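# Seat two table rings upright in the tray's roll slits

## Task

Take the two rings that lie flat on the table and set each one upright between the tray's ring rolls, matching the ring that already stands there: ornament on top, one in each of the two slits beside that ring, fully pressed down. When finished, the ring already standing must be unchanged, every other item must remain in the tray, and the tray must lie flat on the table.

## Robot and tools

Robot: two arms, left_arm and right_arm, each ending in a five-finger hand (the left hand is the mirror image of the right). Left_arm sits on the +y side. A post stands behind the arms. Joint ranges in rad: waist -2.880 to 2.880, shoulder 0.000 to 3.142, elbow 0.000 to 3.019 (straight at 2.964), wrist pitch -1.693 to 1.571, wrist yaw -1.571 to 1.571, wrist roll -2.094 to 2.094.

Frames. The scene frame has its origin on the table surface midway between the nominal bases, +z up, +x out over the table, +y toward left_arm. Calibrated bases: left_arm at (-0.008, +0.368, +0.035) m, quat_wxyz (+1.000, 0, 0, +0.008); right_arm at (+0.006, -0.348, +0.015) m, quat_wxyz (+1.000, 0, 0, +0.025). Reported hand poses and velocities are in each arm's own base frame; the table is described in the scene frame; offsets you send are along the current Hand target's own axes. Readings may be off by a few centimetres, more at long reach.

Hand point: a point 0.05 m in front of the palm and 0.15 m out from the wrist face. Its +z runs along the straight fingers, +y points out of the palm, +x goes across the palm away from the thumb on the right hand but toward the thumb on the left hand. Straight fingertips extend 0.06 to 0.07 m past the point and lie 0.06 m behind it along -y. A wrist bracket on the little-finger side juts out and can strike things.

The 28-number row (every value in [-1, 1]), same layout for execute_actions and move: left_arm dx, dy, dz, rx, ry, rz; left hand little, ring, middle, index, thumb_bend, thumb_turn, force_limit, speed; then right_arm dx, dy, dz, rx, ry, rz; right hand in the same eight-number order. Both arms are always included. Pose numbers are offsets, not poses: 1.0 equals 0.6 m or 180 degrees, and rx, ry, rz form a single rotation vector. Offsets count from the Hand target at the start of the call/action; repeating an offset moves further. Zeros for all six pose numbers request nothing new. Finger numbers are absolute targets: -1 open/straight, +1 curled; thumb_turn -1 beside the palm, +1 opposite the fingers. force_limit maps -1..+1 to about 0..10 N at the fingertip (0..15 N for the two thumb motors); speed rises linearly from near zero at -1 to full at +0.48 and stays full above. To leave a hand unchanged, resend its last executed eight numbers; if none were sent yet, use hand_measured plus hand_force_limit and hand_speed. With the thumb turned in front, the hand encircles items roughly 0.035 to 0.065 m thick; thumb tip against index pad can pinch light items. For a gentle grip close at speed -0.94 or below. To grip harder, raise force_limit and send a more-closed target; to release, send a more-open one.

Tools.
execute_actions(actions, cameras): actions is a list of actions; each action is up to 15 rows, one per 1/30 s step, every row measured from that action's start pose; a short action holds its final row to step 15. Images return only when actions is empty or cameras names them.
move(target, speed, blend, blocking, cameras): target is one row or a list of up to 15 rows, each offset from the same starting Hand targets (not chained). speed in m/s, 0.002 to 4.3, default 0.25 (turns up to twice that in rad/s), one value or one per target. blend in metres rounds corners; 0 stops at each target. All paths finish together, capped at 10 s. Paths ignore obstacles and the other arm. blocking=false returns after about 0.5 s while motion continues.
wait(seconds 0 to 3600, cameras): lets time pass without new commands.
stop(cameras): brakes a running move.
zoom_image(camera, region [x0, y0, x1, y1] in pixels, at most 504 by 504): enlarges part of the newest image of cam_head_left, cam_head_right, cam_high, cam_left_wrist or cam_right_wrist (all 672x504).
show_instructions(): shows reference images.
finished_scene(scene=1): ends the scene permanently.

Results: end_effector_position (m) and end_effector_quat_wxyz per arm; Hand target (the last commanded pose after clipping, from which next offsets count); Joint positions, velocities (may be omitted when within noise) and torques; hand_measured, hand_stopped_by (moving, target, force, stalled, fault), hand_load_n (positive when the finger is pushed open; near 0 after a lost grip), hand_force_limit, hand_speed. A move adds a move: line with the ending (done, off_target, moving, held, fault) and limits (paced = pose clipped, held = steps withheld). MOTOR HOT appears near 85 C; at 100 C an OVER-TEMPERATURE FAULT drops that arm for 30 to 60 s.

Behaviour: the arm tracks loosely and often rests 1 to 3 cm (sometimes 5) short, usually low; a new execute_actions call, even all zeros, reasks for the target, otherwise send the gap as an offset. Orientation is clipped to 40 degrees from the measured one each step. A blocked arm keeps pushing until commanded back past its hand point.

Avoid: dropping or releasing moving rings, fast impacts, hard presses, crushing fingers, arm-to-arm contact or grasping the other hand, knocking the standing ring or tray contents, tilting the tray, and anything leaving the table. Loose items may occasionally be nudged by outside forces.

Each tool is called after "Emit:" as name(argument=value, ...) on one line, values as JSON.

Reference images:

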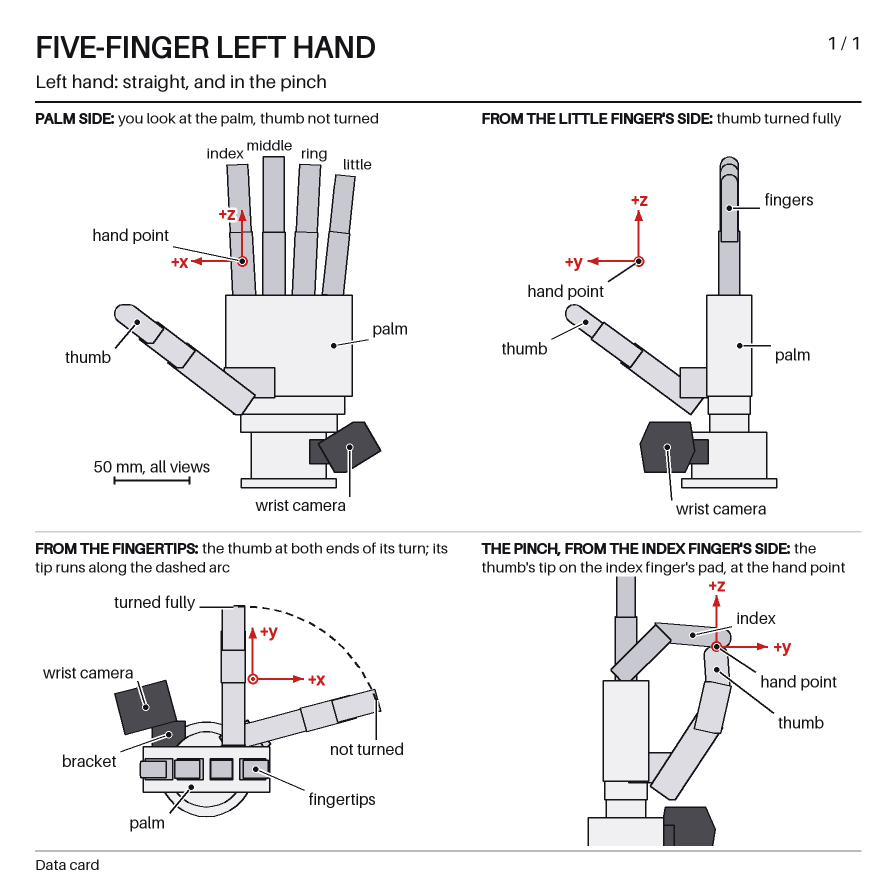

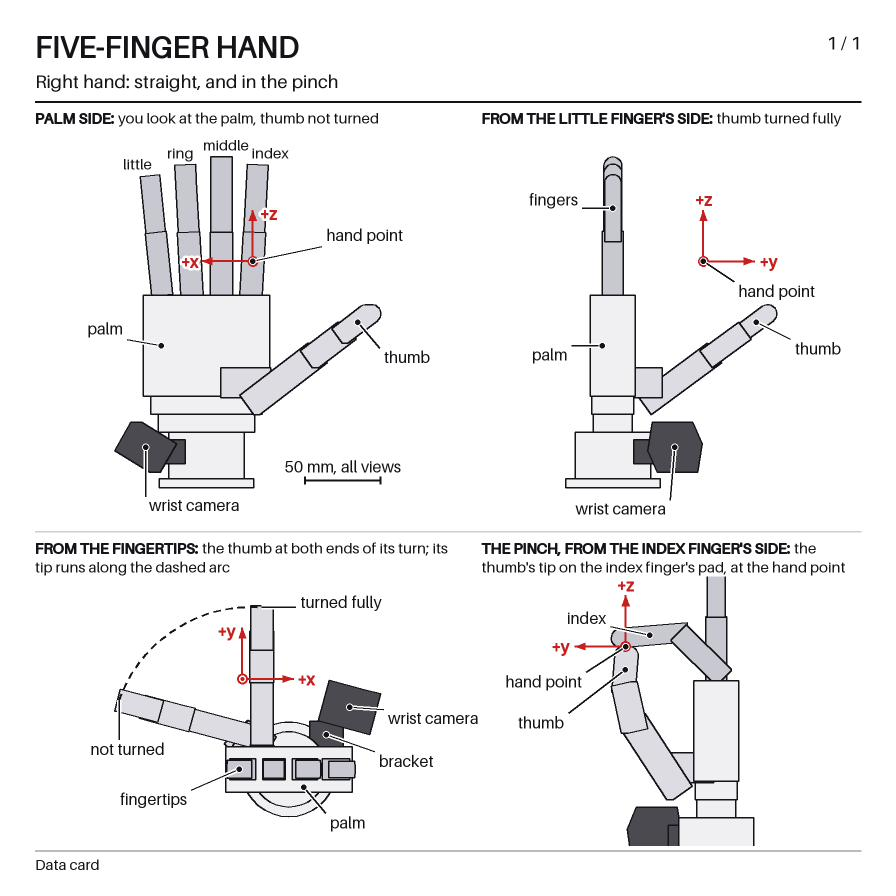

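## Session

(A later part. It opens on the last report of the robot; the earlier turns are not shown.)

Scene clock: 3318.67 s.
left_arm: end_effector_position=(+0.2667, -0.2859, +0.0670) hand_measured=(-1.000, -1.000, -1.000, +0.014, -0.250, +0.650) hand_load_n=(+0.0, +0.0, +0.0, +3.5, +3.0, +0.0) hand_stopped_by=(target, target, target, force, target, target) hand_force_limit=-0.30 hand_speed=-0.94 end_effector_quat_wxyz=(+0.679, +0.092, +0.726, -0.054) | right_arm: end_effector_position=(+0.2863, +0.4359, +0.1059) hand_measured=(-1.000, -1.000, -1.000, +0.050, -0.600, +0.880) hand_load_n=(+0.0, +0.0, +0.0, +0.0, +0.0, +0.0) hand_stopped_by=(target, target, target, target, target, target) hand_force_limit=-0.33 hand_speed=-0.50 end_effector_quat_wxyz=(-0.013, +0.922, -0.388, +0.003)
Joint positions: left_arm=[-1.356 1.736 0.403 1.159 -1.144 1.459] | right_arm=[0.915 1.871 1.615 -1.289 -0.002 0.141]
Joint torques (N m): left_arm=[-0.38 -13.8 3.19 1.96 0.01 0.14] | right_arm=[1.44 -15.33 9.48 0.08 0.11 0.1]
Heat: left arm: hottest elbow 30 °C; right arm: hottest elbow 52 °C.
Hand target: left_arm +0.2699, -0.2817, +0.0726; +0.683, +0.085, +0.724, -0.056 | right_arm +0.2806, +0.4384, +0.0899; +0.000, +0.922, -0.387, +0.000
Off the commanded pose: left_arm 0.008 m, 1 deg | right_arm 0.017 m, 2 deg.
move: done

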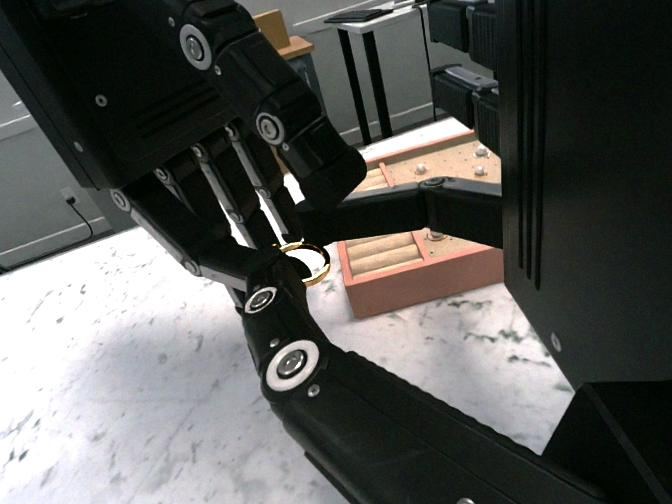

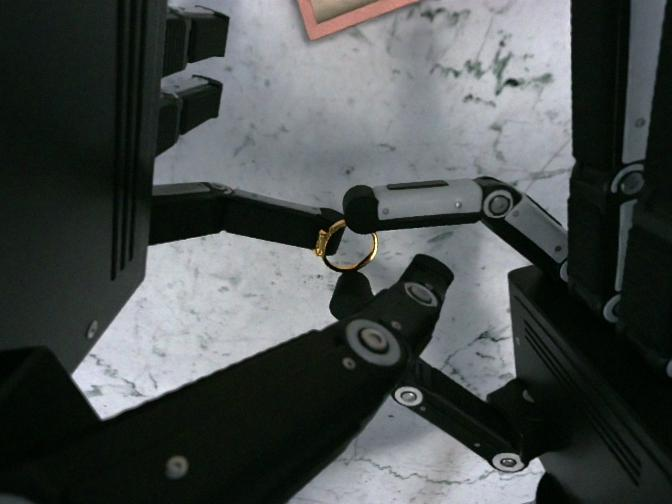

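Emit:
move(target=[0,0,0,0,0,0,-1,-1,-1,0.145,-0.25,0.65,-0.3,-0.94,0,0,0,0,0,0,-1,-1,-1,0.05,-0.4,0.86,-0.33,-0.7], speed=0.03, cameras=["cam_left_wrist","cam_right_wrist"])

Emit:
zoom_image(camera="cam_right_wrist", region=[290, 170, 450, 290])

Scene clock: 3322.40 s.
left_arm: end_effector_position=(+0.2667, -0.2859, +0.0670) hand_measured=(-1.000, -1.000, -1.000, +0.014, -0.250, +0.650) hand_load_n=(+0.0, +0.0, +0.0, +3.5, +3.0, +0.0) hand_stopped_by=(target, target, target, force, target, target) hand_force_limit=-0.30 hand_speed=-0.94 end_effector_quat_wxyz=(+0.679, +0.092, +0.726, -0.054) | right_arm: end_effector_position=(+0.2863, +0.4359, +0.1059) hand_measured=(-1.000, -1.000, -1.000, +0.050, -0.400, +0.860) hand_load_n=(+0.0, +0.0, +0.0, +0.5, +0.0, +0.0) hand_stopped_by=(target, target, target, target, target, target) hand_force_limit=-0.33 hand_speed=-0.70 end_effector_quat_wxyz=(-0.013, +0.922, -0.388, +0.003)
Joint positions: left_arm=[-1.356 1.736 0.403 1.159 -1.144 1.459] | right_arm=[0.915 1.871 1.615 -1.289 -0.002 0.141]
Joint torques (N m): left_arm=[0.62 -13.57 3.21 1.77 -0.01 0.15] | right_arm=[1.85 -15.21 9.52 0.14 0.14 0.12]
Heat: left arm: hottest elbow 30 °C; right arm: hottest elbow 52 °C.
Hand target: left_arm +0.2699, -0.2817, +0.0726; +0.683, +0.085, +0.724, -0.056 | right_arm +0.2806, +0.4384, +0.0899; +0.000, +0.922, -0.387, +0.000
Off the commanded pose: left_arm 0.008 m, 1 deg | right_arm 0.017 m, 2 deg.
move: done

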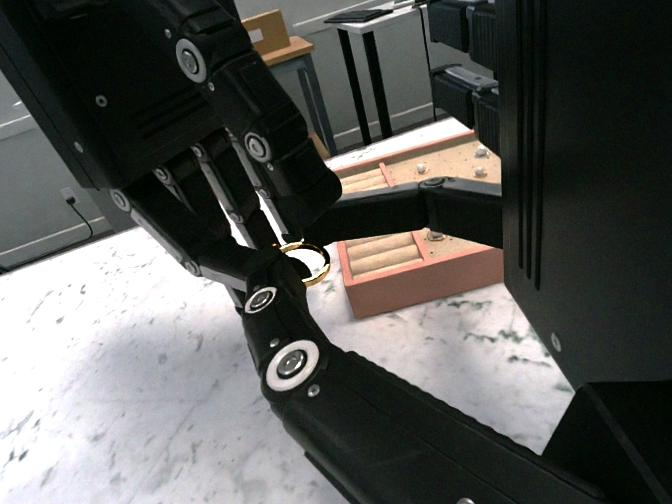

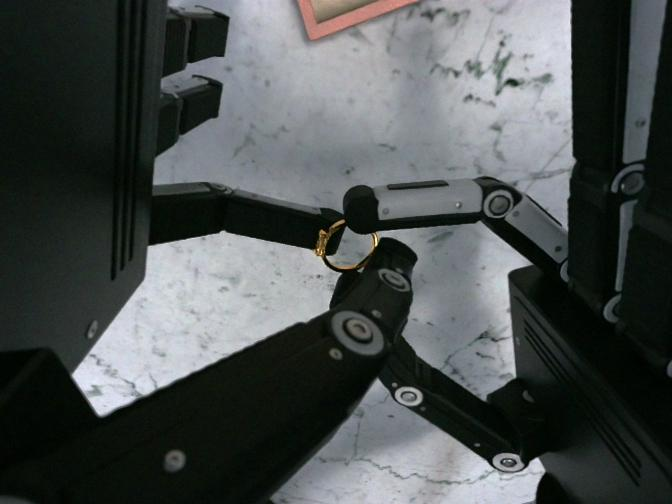

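Scaled by 3.150.

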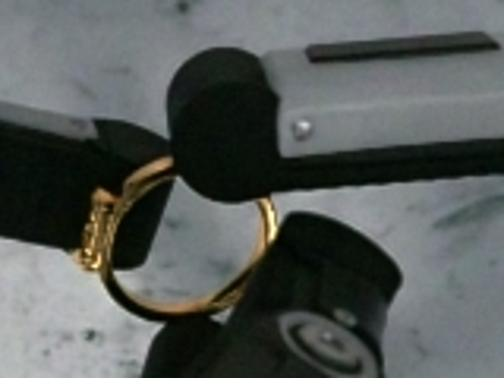

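Emit:
move(target=[0,0,0,0,0,0,-1,-1,-1,0.145,-0.25,0.65,-0.3,-0.94,0,0,0,0,0,0,-1,-1,-1,0.05,-0.22,0.80,-0.33,-0.7], speed=0.03, cameras=["cam_left_wrist","cam_right_wrist"])

Emit:
zoom_image(camera="cam_right_wrist", region=[290, 170, 450, 290])

Scene clock: 3324.20 s.
left_arm: end_effector_position=(+0.2670, -0.2859, +0.0669) hand_measured=(-1.000, -1.000, -1.000, +0.014, -0.250, +0.650) hand_load_n=(+0.0, +0.0, +0.0, +3.5, +2.5, +0.0) hand_stopped_by=(target, target, target, force, target, target) hand_force_limit=-0.30 hand_speed=-0.94 end_effector_quat_wxyz=(+0.679, +0.092, +0.726, -0.054) | right_arm: end_effector_position=(+0.2863, +0.4359, +0.1059) hand_measured=(-1.000, -1.000, -1.000, +0.050, -0.220, +0.800) hand_load_n=(+0.0, +0.0, +0.0, +0.0, +0.0, +0.0) hand_stopped_by=(target, target, target, target, target, target) hand_force_limit=-0.33 hand_speed=-0.70 end_effector_quat_wxyz=(-0.013, +0.922, -0.388, +0.003)
Joint positions: left_arm=[-1.355 1.736 0.403 1.159 -1.143 1.459] | right_arm=[0.915 1.871 1.615 -1.289 -0.002 0.141]
Joint torques (N m): left_arm=[-0.56 -13.22 3.3 1.81 -0.11 0.12] | right_arm=[1.61 -15.15 9.55 0.24 0.11 0.12]
Heat: left arm: hottest elbow 29 °C; right arm: hottest elbow 52 °C.
Hand target: left_arm +0.2700, -0.2817, +0.0726; +0.683, +0.085, +0.724, -0.056 | right_arm +0.2806, +0.4384, +0.0899; +0.000, +0.922, -0.387, +0.000
Off the commanded pose: left_arm 0.008 m, 1 deg | right_arm 0.017 m, 2 deg.
move: done

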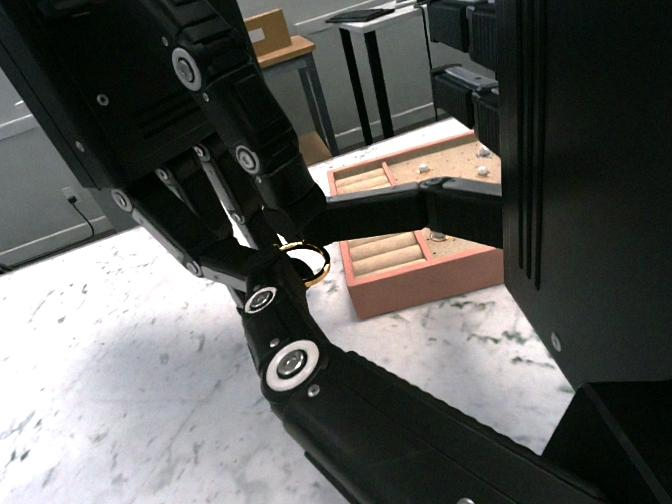

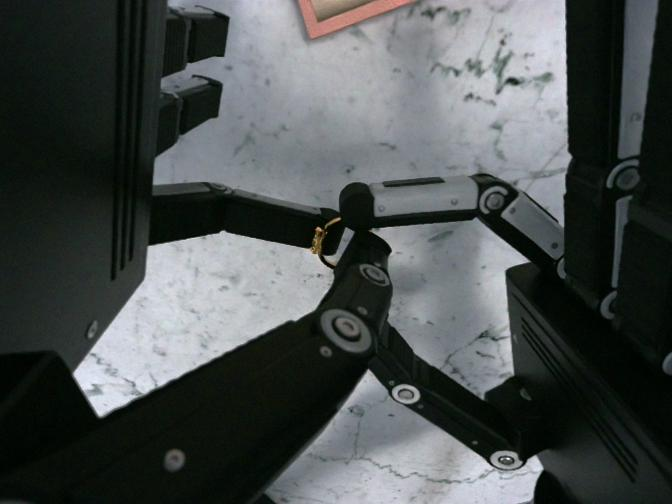

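Scaled by 3.150.

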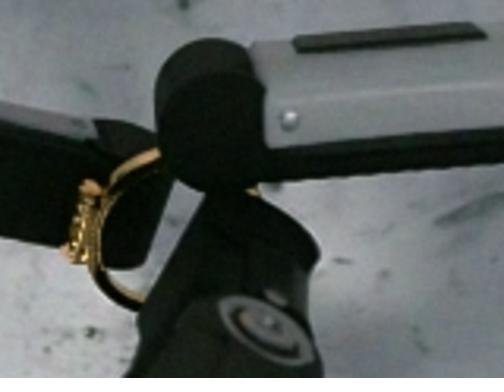

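Emit:
move(target=[0,0,0,0,0,0,-1,-1,-1,0.145,-0.25,0.65,-0.3,-0.94,0,0,0,0,0,0,-1,-1,-1,0.05,-0.2,0.74,-0.5,-0.8], speed=0.03, cameras=["cam_left_wrist","cam_right_wrist"])

Emit:
zoom_image(camera="cam_right_wrist", region=[290, 170, 450, 290])

Scene clock: 3327.57 s.
left_arm: end_effector_position=(+0.2670, -0.2859, +0.0669) hand_measured=(-1.000, -1.000, -1.000, +0.014, -0.250, +0.650) hand_load_n=(+0.0, +0.0, +0.0, +3.5, +2.5, +0.0) hand_stopped_by=(target, target, target, force, target, target) hand_force_limit=-0.30 hand_speed=-0.94 end_effector_quat_wxyz=(+0.679, +0.092, +0.726, -0.054) | right_arm: end_effector_position=(+0.2863, +0.4359, +0.1059) hand_measured=(-1.000, -1.000, -1.000, +0.050, -0.200, +0.740) hand_load_n=(+0.0, +0.0, +0.0, +0.0, +0.0, +0.0) hand_stopped_by=(target, target, target, target, target, target) hand_force_limit=-0.50 hand_speed=-0.80 end_effector_quat_wxyz=(-0.013, +0.922, -0.388, +0.003)
Joint positions: left_arm=[-1.355 1.736 0.403 1.159 -1.143 1.459] | right_arm=[0.915 1.871 1.615 -1.289 -0.002 0.141]
Joint torques (N m): left_arm=[-0.03 -13.51 3.18 2 -0.02 0.14] | right_arm=[1.79 -15.27 9.43 0.2 0.09 0.09]
Heat: left arm: hottest elbow 29 °C; right arm: hottest elbow 51 °C.
Hand target: left_arm +0.2700, -0.2817, +0.0726; +0.683, +0.085, +0.724, -0.056 | right_arm +0.2806, +0.4384, +0.0899; +0.000, +0.922, -0.387, +0.000
Off the commanded pose: left_arm 0.008 m, 1 deg | right_arm 0.017 m, 2 deg.
move: done

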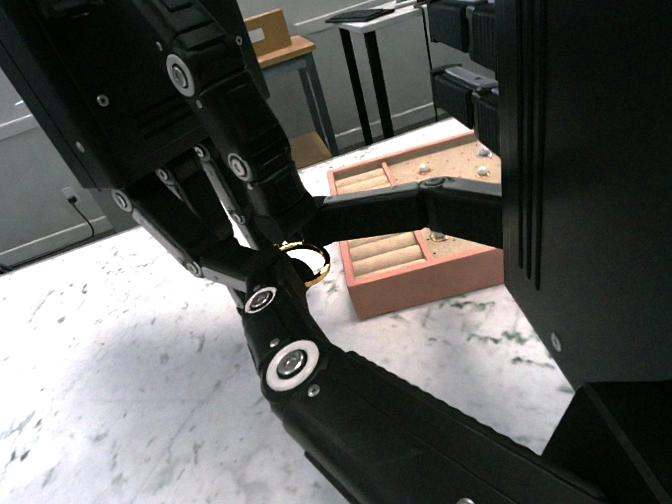

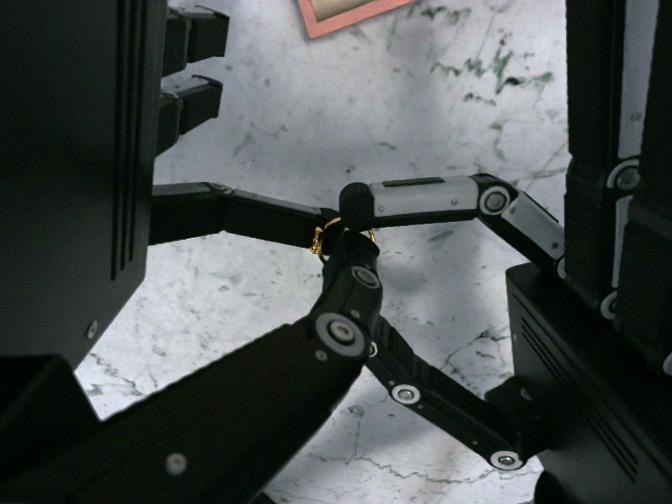

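Scaled by 3.150.

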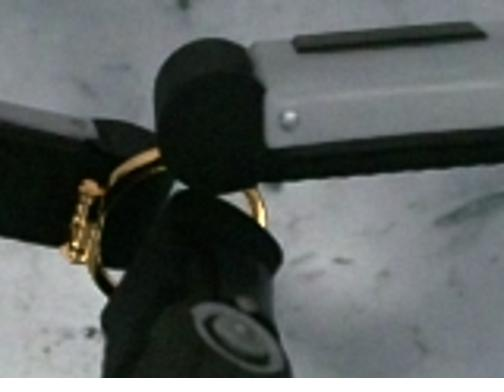

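Emit:
move(target=[0,0,0,0,0,0,-1,-1,-1,0.145,-0.25,0.65,-0.3,-0.94,0,0,0,0,0,0,-1,-1,-1,0.05,-0.1,0.69,-0.6,-0.85], speed=0.03, cameras=["cam_left_wrist","cam_right_wrist"])

Emit:
zoom_image(camera="cam_right_wrist", region=[290, 170, 450, 290])

Emit:
zoom_image(camera="cam_left_wrist", region=[200, 180, 360, 320])

Scene clock: 3332.57 s.
left_arm: end_effector_position=(+0.2670, -0.2859, +0.0669) hand_measured=(-1.000, -1.000, -1.000, +0.014, -0.250, +0.650) hand_load_n=(+0.0, +0.0, +0.0, +3.5, +2.5, +0.0) hand_stopped_by=(target, target, target, force, target, target) hand_force_limit=-0.30 hand_speed=-0.94 end_effector_quat_wxyz=(+0.679, +0.092, +0.726, -0.054) | right_arm: end_effector_position=(+0.2863, +0.4359, +0.1059) hand_measured=(-1.000, -1.000, -1.000, +0.050, -0.100, +0.690) hand_load_n=(+0.0, +0.0, +0.0, +0.0, +0.0, +0.0) hand_stopped_by=(target, target, target, target, target, target) hand_force_limit=-0.60 hand_speed=-0.85 end_effector_quat_wxyz=(-0.013, +0.922, -0.388, +0.003)
Joint positions: left_arm=[-1.355 1.736 0.403 1.159 -1.143 1.459] | right_arm=[0.915 1.871 1.615 -1.289 -0.002 0.141]
Joint torques (N m): left_arm=[0.21 -13.39 3.12 1.76 -0.07 0.04] | right_arm=[1.55 -15.5 9.54 0.13 0.11 0.12]
Heat: left arm: hottest elbow 29 °C; right arm: hottest elbow 51 °C.
Hand target: left_arm +0.2700, -0.2817, +0.0726; +0.683, +0.085, +0.724, -0.056 | right_arm +0.2806, +0.4384, +0.0899; +0.000, +0.922, -0.387, +0.000
Off the commanded pose: left_arm 0.008 m, 1 deg | right_arm 0.017 m, 2 deg.
move: done

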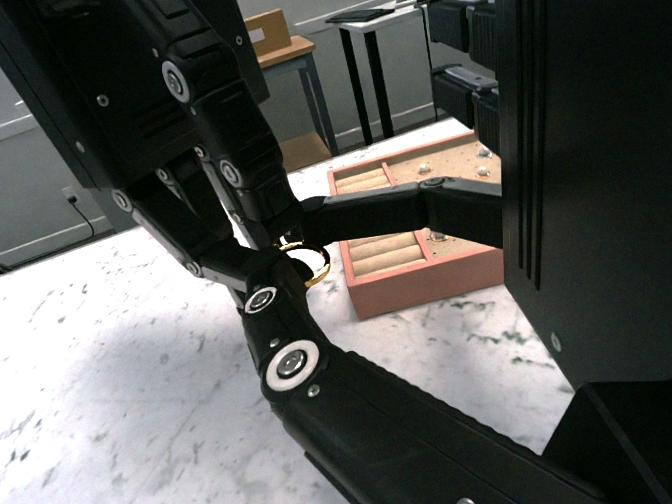

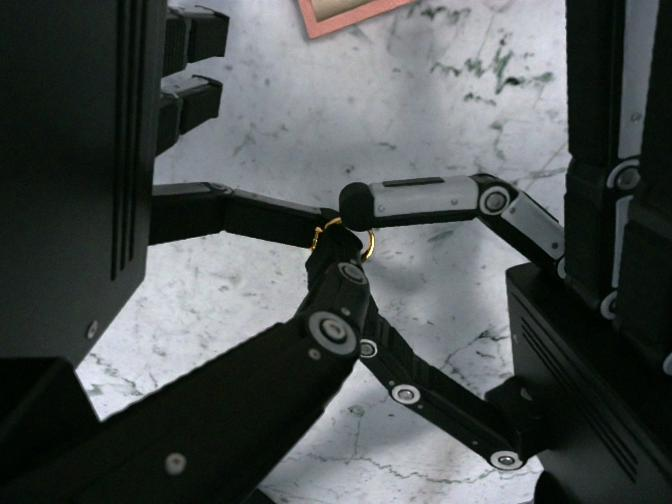

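Scaled by 3.150.

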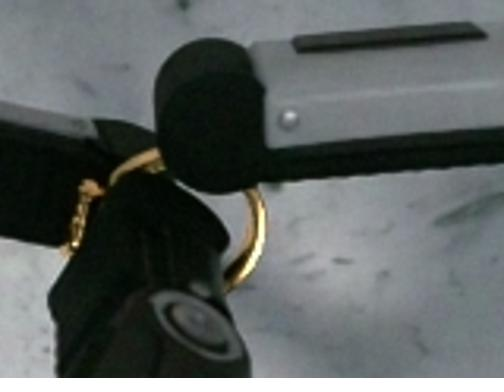

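Scaled by 3.150.

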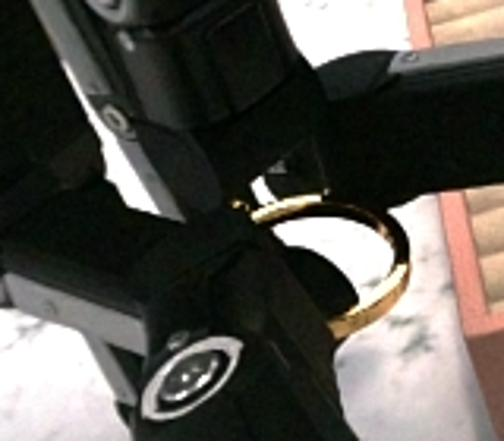

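Emit:
move(target=[0,0,0,0,0,0,-1,-1,-1,0.145,-0.25,0.65,-0.3,-0.94,0,0,0,0,0,0,-1,-1,-1,0.05,-0.02,0.68,-0.75,-0.92], speed=0.03, cameras=["cam_left_wrist","cam_right_wrist"])

Emit:
zoom_image(camera="cam_right_wrist", region=[290, 170, 450, 290])

Emit:
zoom_image(camera="cam_left_wrist", region=[200, 180, 360, 320])

Scene clock: 3335.70 s.
left_arm: end_effector_position=(+0.2670, -0.2859, +0.0669) hand_measured=(-1.000, -1.000, -1.000, +0.014, -0.250, +0.650) hand_load_n=(+0.0, +0.0, +0.0, +3.5, +2.5, +0.0) hand_stopped_by=(target, target, target, force, target, target) hand_force_limit=-0.30 hand_speed=-0.94 end_effector_quat_wxyz=(+0.679, +0.092, +0.726, -0.054) | right_arm: end_effector_position=(+0.2863, +0.4359, +0.1059) hand_measured=(-1.000, -1.000, -1.000, +0.050, -0.020, +0.680) hand_load_n=(+0.0, +0.0, +0.0, +0.0, +0.0, +0.0) hand_stopped_by=(target, target, target, target, target, target) hand_force_limit=-0.75 hand_speed=-0.92 end_effector_quat_wxyz=(-0.013, +0.922, -0.388, +0.003)
Joint positions: left_arm=[-1.355 1.736 0.403 1.159 -1.143 1.459] | right_arm=[0.915 1.871 1.615 -1.289 -0.002 0.141]
Joint torques (N m): left_arm=[0.56 -13.45 3.15 2 0.01 0.09] | right_arm=[1.26 -15.44 9.59 0.16 0.11 0.12]
Heat: left arm: hottest elbow 29 °C; right arm: hottest elbow 50 °C.
Hand target: left_arm +0.2700, -0.2817, +0.0726; +0.683, +0.085, +0.724, -0.056 | right_arm +0.2806, +0.4384, +0.0899; +0.000, +0.922, -0.387, +0.000
Off the commanded pose: left_arm 0.008 m, 1 deg | right_arm 0.017 m, 2 deg.
move: done

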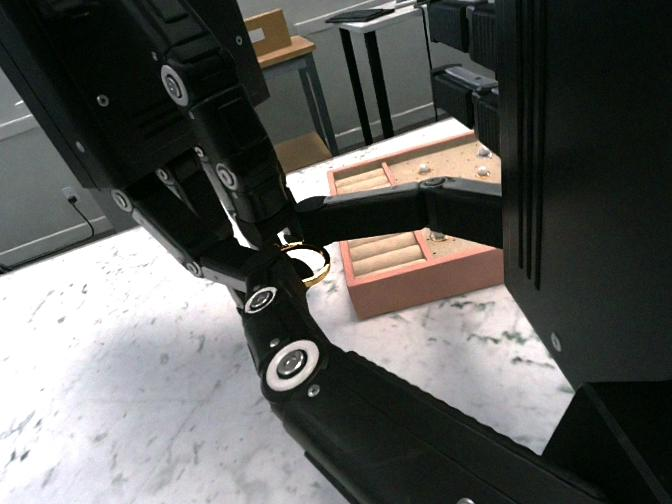

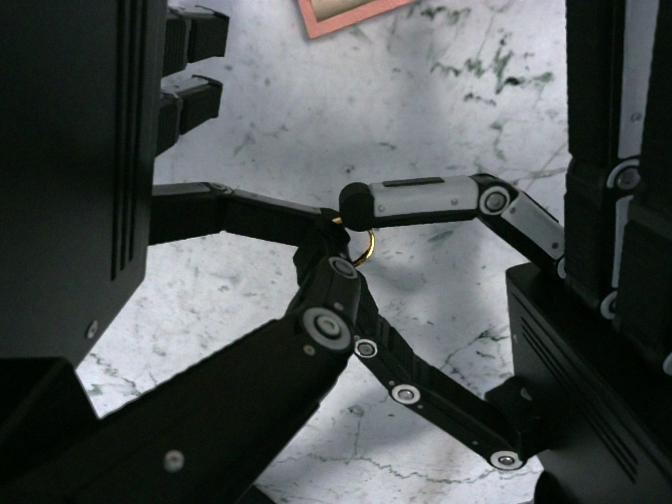

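Scaled by 3.150.

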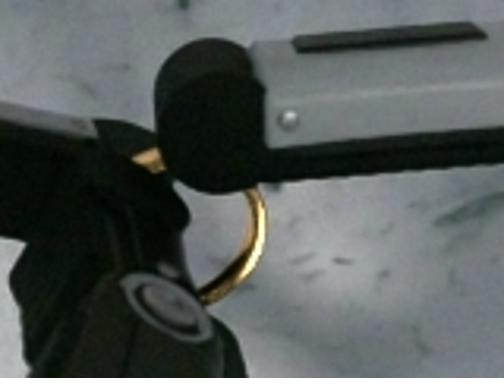

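Scaled by 3.150.

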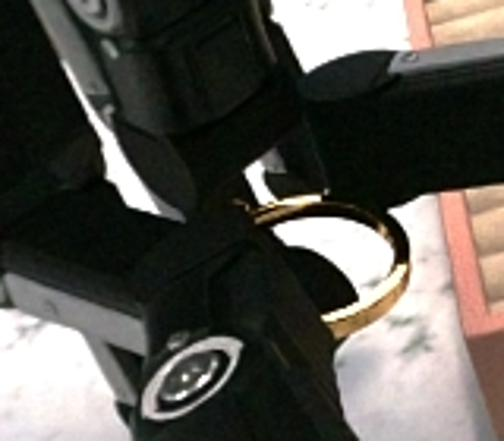

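Emit:
move(target=[0,0,0,0,0,0,-1,-1,-1,0.145,-0.25,0.65,-0.3,-0.94,0,0,0.0050,0,0,0,-1,-1,-1,0.05,0.0,0.68,-0.75,-0.92], speed=0.02, cameras=["cam_left_wrist","cam_right_wrist"])

Emit:
zoom_image(camera="cam_left_wrist", region=[200, 180, 360, 320])

Scene clock: 3338.47 s.
left_arm: end_effector_position=(+0.2670, -0.2859, +0.0669) hand_measured=(-1.000, -1.000, -1.000, +0.014, -0.250, +0.650) hand_load_n=(+0.0, +0.0, +0.0, +3.5, +2.5, +0.0) hand_stopped_by=(target, target, target, force, target, target) hand_force_limit=-0.30 hand_speed=-0.94 end_effector_quat_wxyz=(+0.679, +0.092, +0.726, -0.054) | right_arm: end_effector_position=(+0.2872, +0.4371, +0.1056) hand_measured=(-1.000, -1.000, -1.000, +0.050, +0.000, +0.680) hand_load_n=(+0.0, +0.0, +0.0, +0.0, +0.0, +0.0) hand_stopped_by=(target, target, target, target, target, target) hand_force_limit=-0.75 hand_speed=-0.92 end_effector_quat_wxyz=(-0.015, +0.922, -0.388, +0.003)
Joint positions: left_arm=[-1.355 1.736 0.403 1.159 -1.143 1.459] | right_arm=[0.915 1.871 1.615 -1.283 -0.002 0.141]
Joint torques (N m): left_arm=[-0.03 -13.57 3.21 1.81 0.01 0.11] | right_arm=[1.55 -15.09 9.25 0.2 0.12 0.11]
Heat: left arm: hottest elbow 29 °C; right arm: hottest elbow 50 °C.
Hand target: left_arm +0.2700, -0.2817, +0.0726; +0.683, +0.085, +0.724, -0.056 | right_arm +0.2805, +0.4384, +0.0869; +0.000, +0.922, -0.387, +0.000
Off the commanded pose: left_arm 0.008 m, 1 deg | right_arm 0.020 m, 2 deg.
move: off_target (right_arm)

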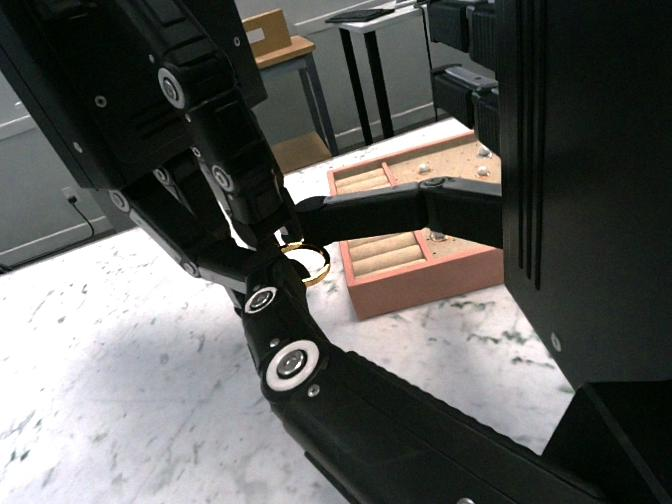

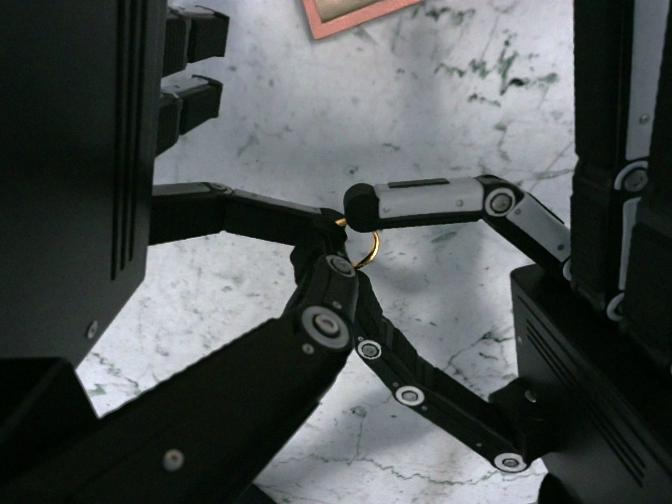

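Scaled by 3.150.

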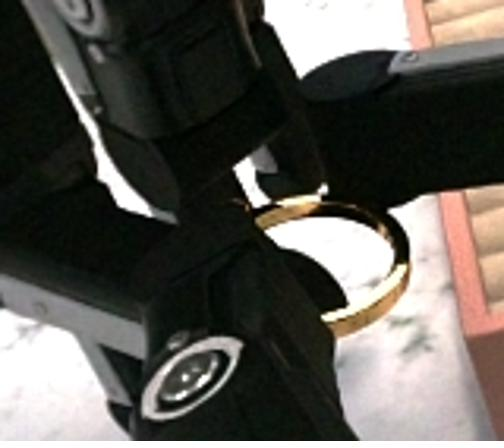

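Emit:
move(target=[0,0,0,0,0,0,-1,-1,-1,0.145,-0.25,0.65,-0.3,-0.94,0,0,0,0,0,0,-1,-1,-1,0.12,0.0,0.68,-0.75,-0.92], speed=0.02, cameras=["cam_left_wrist","cam_right_wrist"])

Emit:
zoom_image(camera="cam_left_wrist", region=[200, 180, 360, 320])

Emit:
zoom_image(camera="cam_right_wrist", region=[290, 170, 450, 290])

Scene clock: 3342.00 s.
left_arm: end_effector_position=(+0.2670, -0.2859, +0.0670) hand_measured=(-1.000, -1.000, -1.000, +0.016, -0.250, +0.650) hand_load_n=(+0.0, +0.0, +0.0, +0.0, +0.0, +0.0) hand_stopped_by=(target, target, target, force, target, target) hand_force_limit=-0.30 hand_speed=-0.94 end_effector_quat_wxyz=(+0.679, +0.092, +0.726, -0.054) | right_arm: end_effector_position=(+0.2873, +0.4372, +0.1056) hand_measured=(-1.000, -1.000, -1.000, +0.120, +0.000, +0.680) hand_load_n=(+0.0, +0.0, +0.0, +0.5, +0.0, +0.0) hand_stopped_by=(target, target, target, target, target, target) hand_force_limit=-0.75 hand_speed=-0.92 end_effector_quat_wxyz=(-0.016, +0.922, -0.388, +0.003)
Joint positions: left_arm=[-1.355 1.736 0.403 1.159 -1.143 1.459] | right_arm=[0.915 1.871 1.615 -1.283 -0.002 0.141]
Joint torques (N m): left_arm=[0.32 -13.1 3.12 2.04 -0.04 0.09] | right_arm=[1.55 -15.5 9.07 0.27 0.13 0.12]
Heat: left arm: hottest elbow 29 °C; right arm: hottest elbow 50 °C.
Hand target: left_arm +0.2700, -0.2817, +0.0726; +0.683, +0.085, +0.724, -0.056 | right_arm +0.2806, +0.4384, +0.0869; +0.000, +0.922, -0.387, +0.000
Off the commanded pose: left_arm 0.008 m, 1 deg | right_arm 0.020 m, 2 deg.
move: done

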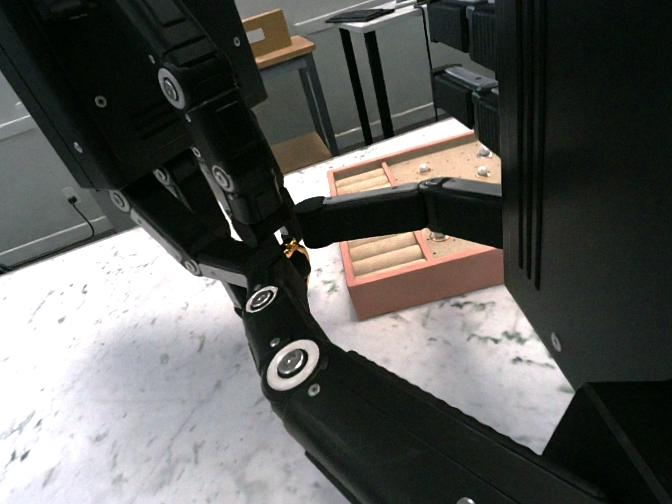

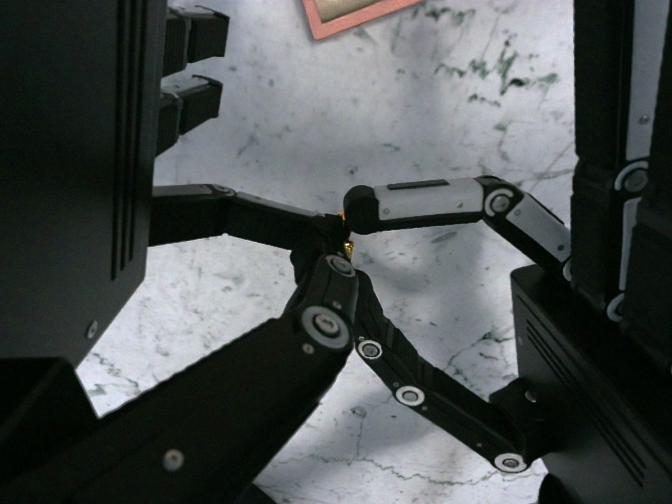

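Scaled by 3.150.

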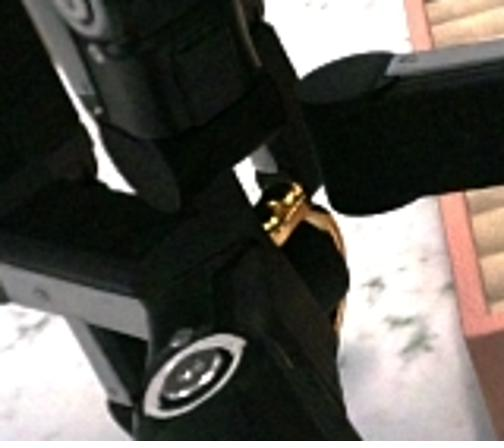

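Scaled by 3.150.

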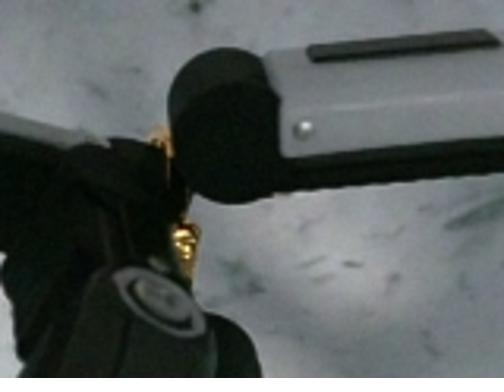

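Emit:
move(target=[0,0,0,0,0,0,-1,-1,-1,0.145,-0.25,0.65,-0.3,-0.94,0,0,0,0,0,0,-1,-1,-1,0.19,0.0,0.68,-0.75,-0.92], speed=0.02, cameras=["cam_left_wrist","cam_right_wrist"])

Emit:
zoom_image(camera="cam_left_wrist", region=[240, 200, 340, 300])

Emit:
zoom_image(camera="cam_right_wrist", region=[290, 180, 390, 280])

Scene clock: 3344.83 s.
left_arm: end_effector_position=(+0.2670, -0.2859, +0.0670) hand_measured=(-1.000, -1.000, -1.000, +0.016, -0.250, +0.650) hand_load_n=(+0.0, +0.0, +0.0, +0.0, +0.0, +0.0) hand_stopped_by=(target, target, target, force, target, target) hand_force_limit=-0.30 hand_speed=-0.94 end_effector_quat_wxyz=(+0.679, +0.092, +0.726, -0.054) | right_arm: end_effector_position=(+0.2873, +0.4372, +0.1056) hand_measured=(-1.000, -1.000, -1.000, +0.190, +0.000, +0.680) hand_load_n=(+0.0, +0.0, +0.0, +0.0, +0.0, +0.0) hand_stopped_by=(target, target, target, target, target, target) hand_force_limit=-0.75 hand_speed=-0.92 end_effector_quat_wxyz=(-0.016, +0.922, -0.388, +0.003)
Joint positions: left_arm=[-1.355 1.736 0.403 1.159 -1.143 1.459] | right_arm=[0.915 1.871 1.615 -1.283 -0.002 0.141]
Joint torques (N m): left_arm=[-0.15 -13.63 3.08 1.92 -0.07 0.06] | right_arm=[1.44 -15.56 9.2 0.14 0.11 0.11]
Heat: left arm: hottest elbow 29 °C; right arm: hottest elbow 50 °C.
Hand target: left_arm +0.2700, -0.2817, +0.0726; +0.683, +0.085, +0.724, -0.056 | right_arm +0.2806, +0.4384, +0.0869; +0.000, +0.922, -0.387, +0.000
Off the commanded pose: left_arm 0.008 m, 1 deg | right_arm 0.020 m, 2 deg.
move: done

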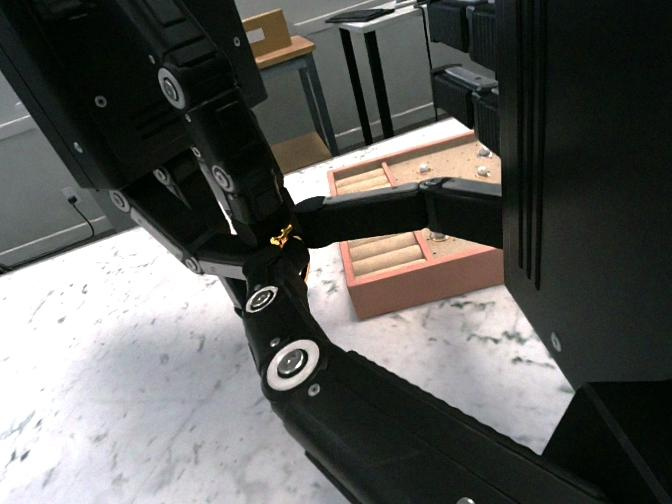

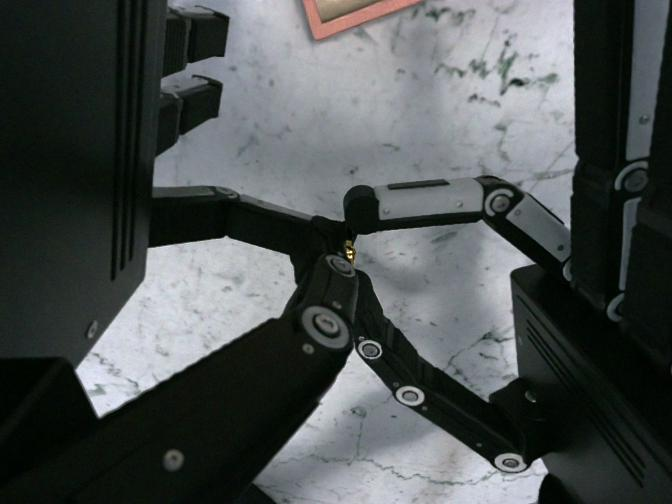

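Scaled by 5.040.

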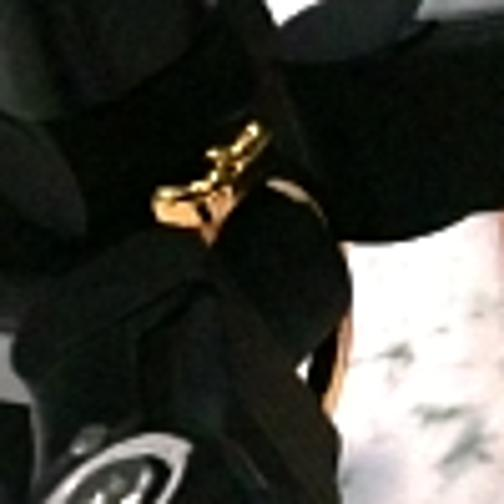

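Scaled by 5.040.

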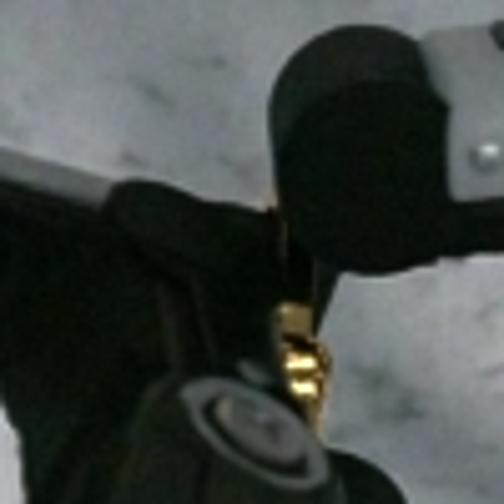

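Emit:
zoom_image(camera="cam_left_wrist", region=[260, 215, 320, 285])

Emit:
wait(seconds=0.1, cameras=["all"])

Emit:
zoom_image(camera="cam_high", region=[180, 170, 300, 270])

Scaled by 7.200.

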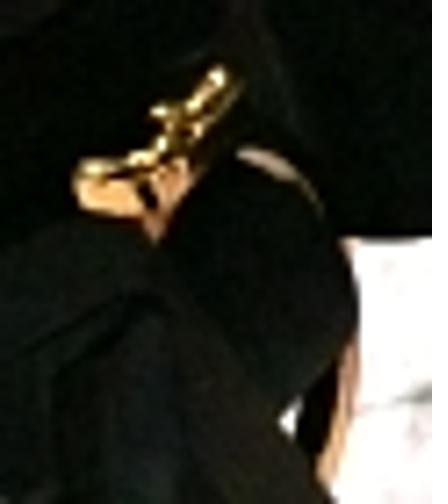

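Scene clock: 3353.03 s.
left_arm: end_effector_position=(+0.2670, -0.2859, +0.0670) hand_measured=(-1.000, -1.000, -1.000, +0.016, -0.250, +0.650) hand_load_n=(+0.0, +0.0, +0.0, +0.0, +0.0, +0.0) hand_stopped_by=(target, target, target, force, target, target) hand_force_limit=-0.30 hand_speed=-0.94 end_effector_quat_wxyz=(+0.679, +0.092, +0.726, -0.054) | right_arm: end_effector_position=(+0.2873, +0.4372, +0.1056) hand_measured=(-1.000, -1.000, -1.000, +0.190, +0.000, +0.680) hand_load_n=(+0.0, +0.0, +0.0, +0.5, +0.0, +0.0) hand_stopped_by=(target, target, target, target, target, target) hand_force_limit=-0.75 hand_speed=-0.92 end_effector_quat_wxyz=(-0.016, +0.922, -0.388, +0.003)
Joint positions: left_arm=[-1.355 1.736 0.403 1.159 -1.143 1.459] | right_arm=[0.915 1.871 1.615 -1.283 -0.002 0.141]
Joint torques (N m): left_arm=[-0.03 -13.1 3.17 1.83 -0.03 0.14] | right_arm=[1.9 -15.33 9.02 0.14 0.11 0.11]
Heat: left arm: hottest elbow 29 °C; right arm: hottest elbow 49 °C.
Hand target: left_arm +0.2700, -0.2817, +0.0726; +0.683, +0.085, +0.724, -0.056 | right_arm +0.2806, +0.4384, +0.0869; +0.000, +0.922, -0.387, +0.000
Off the commanded pose: left_arm 0.008 m, 1 deg | right_arm 0.020 m, 2 deg.
wait: 0.10 s; at rest from the start

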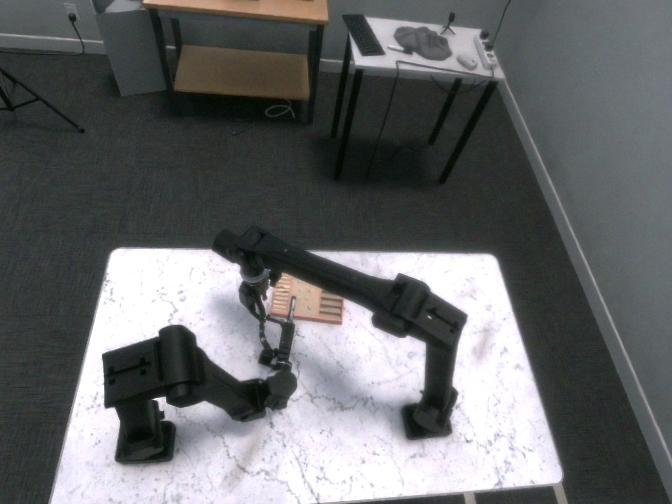

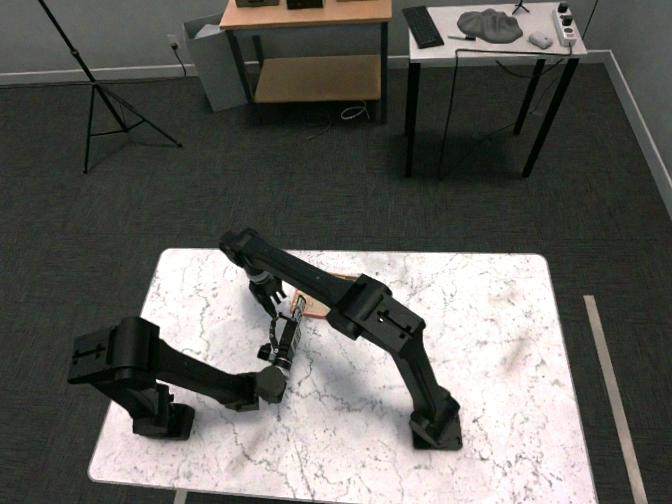

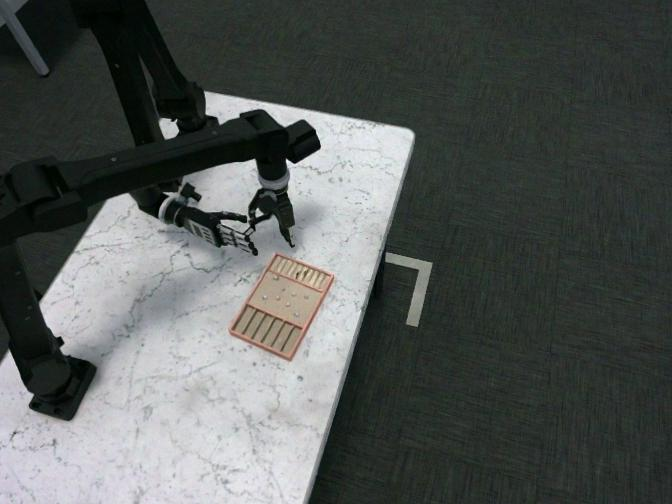

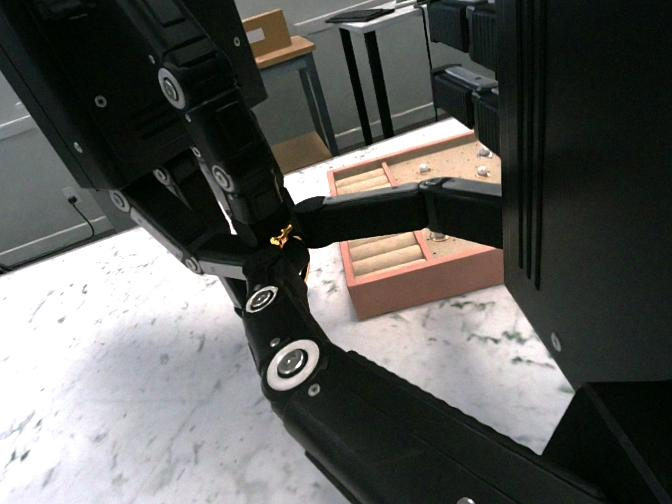

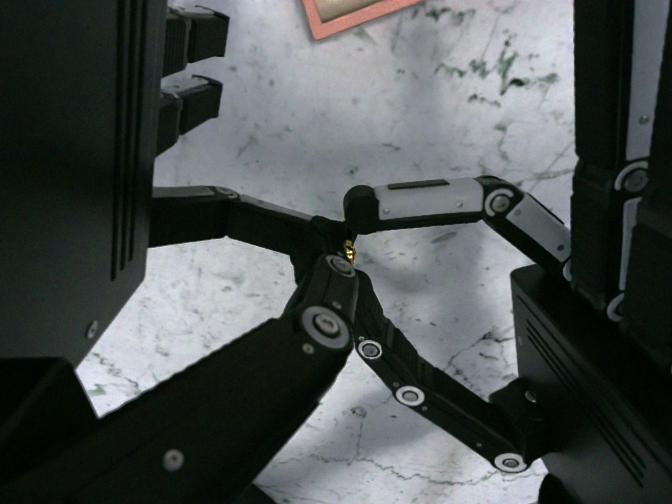

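Scaled by 4.200.

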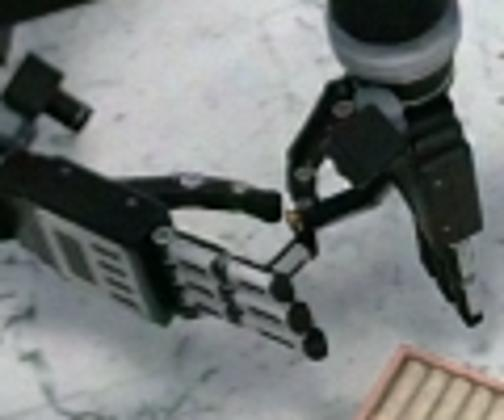

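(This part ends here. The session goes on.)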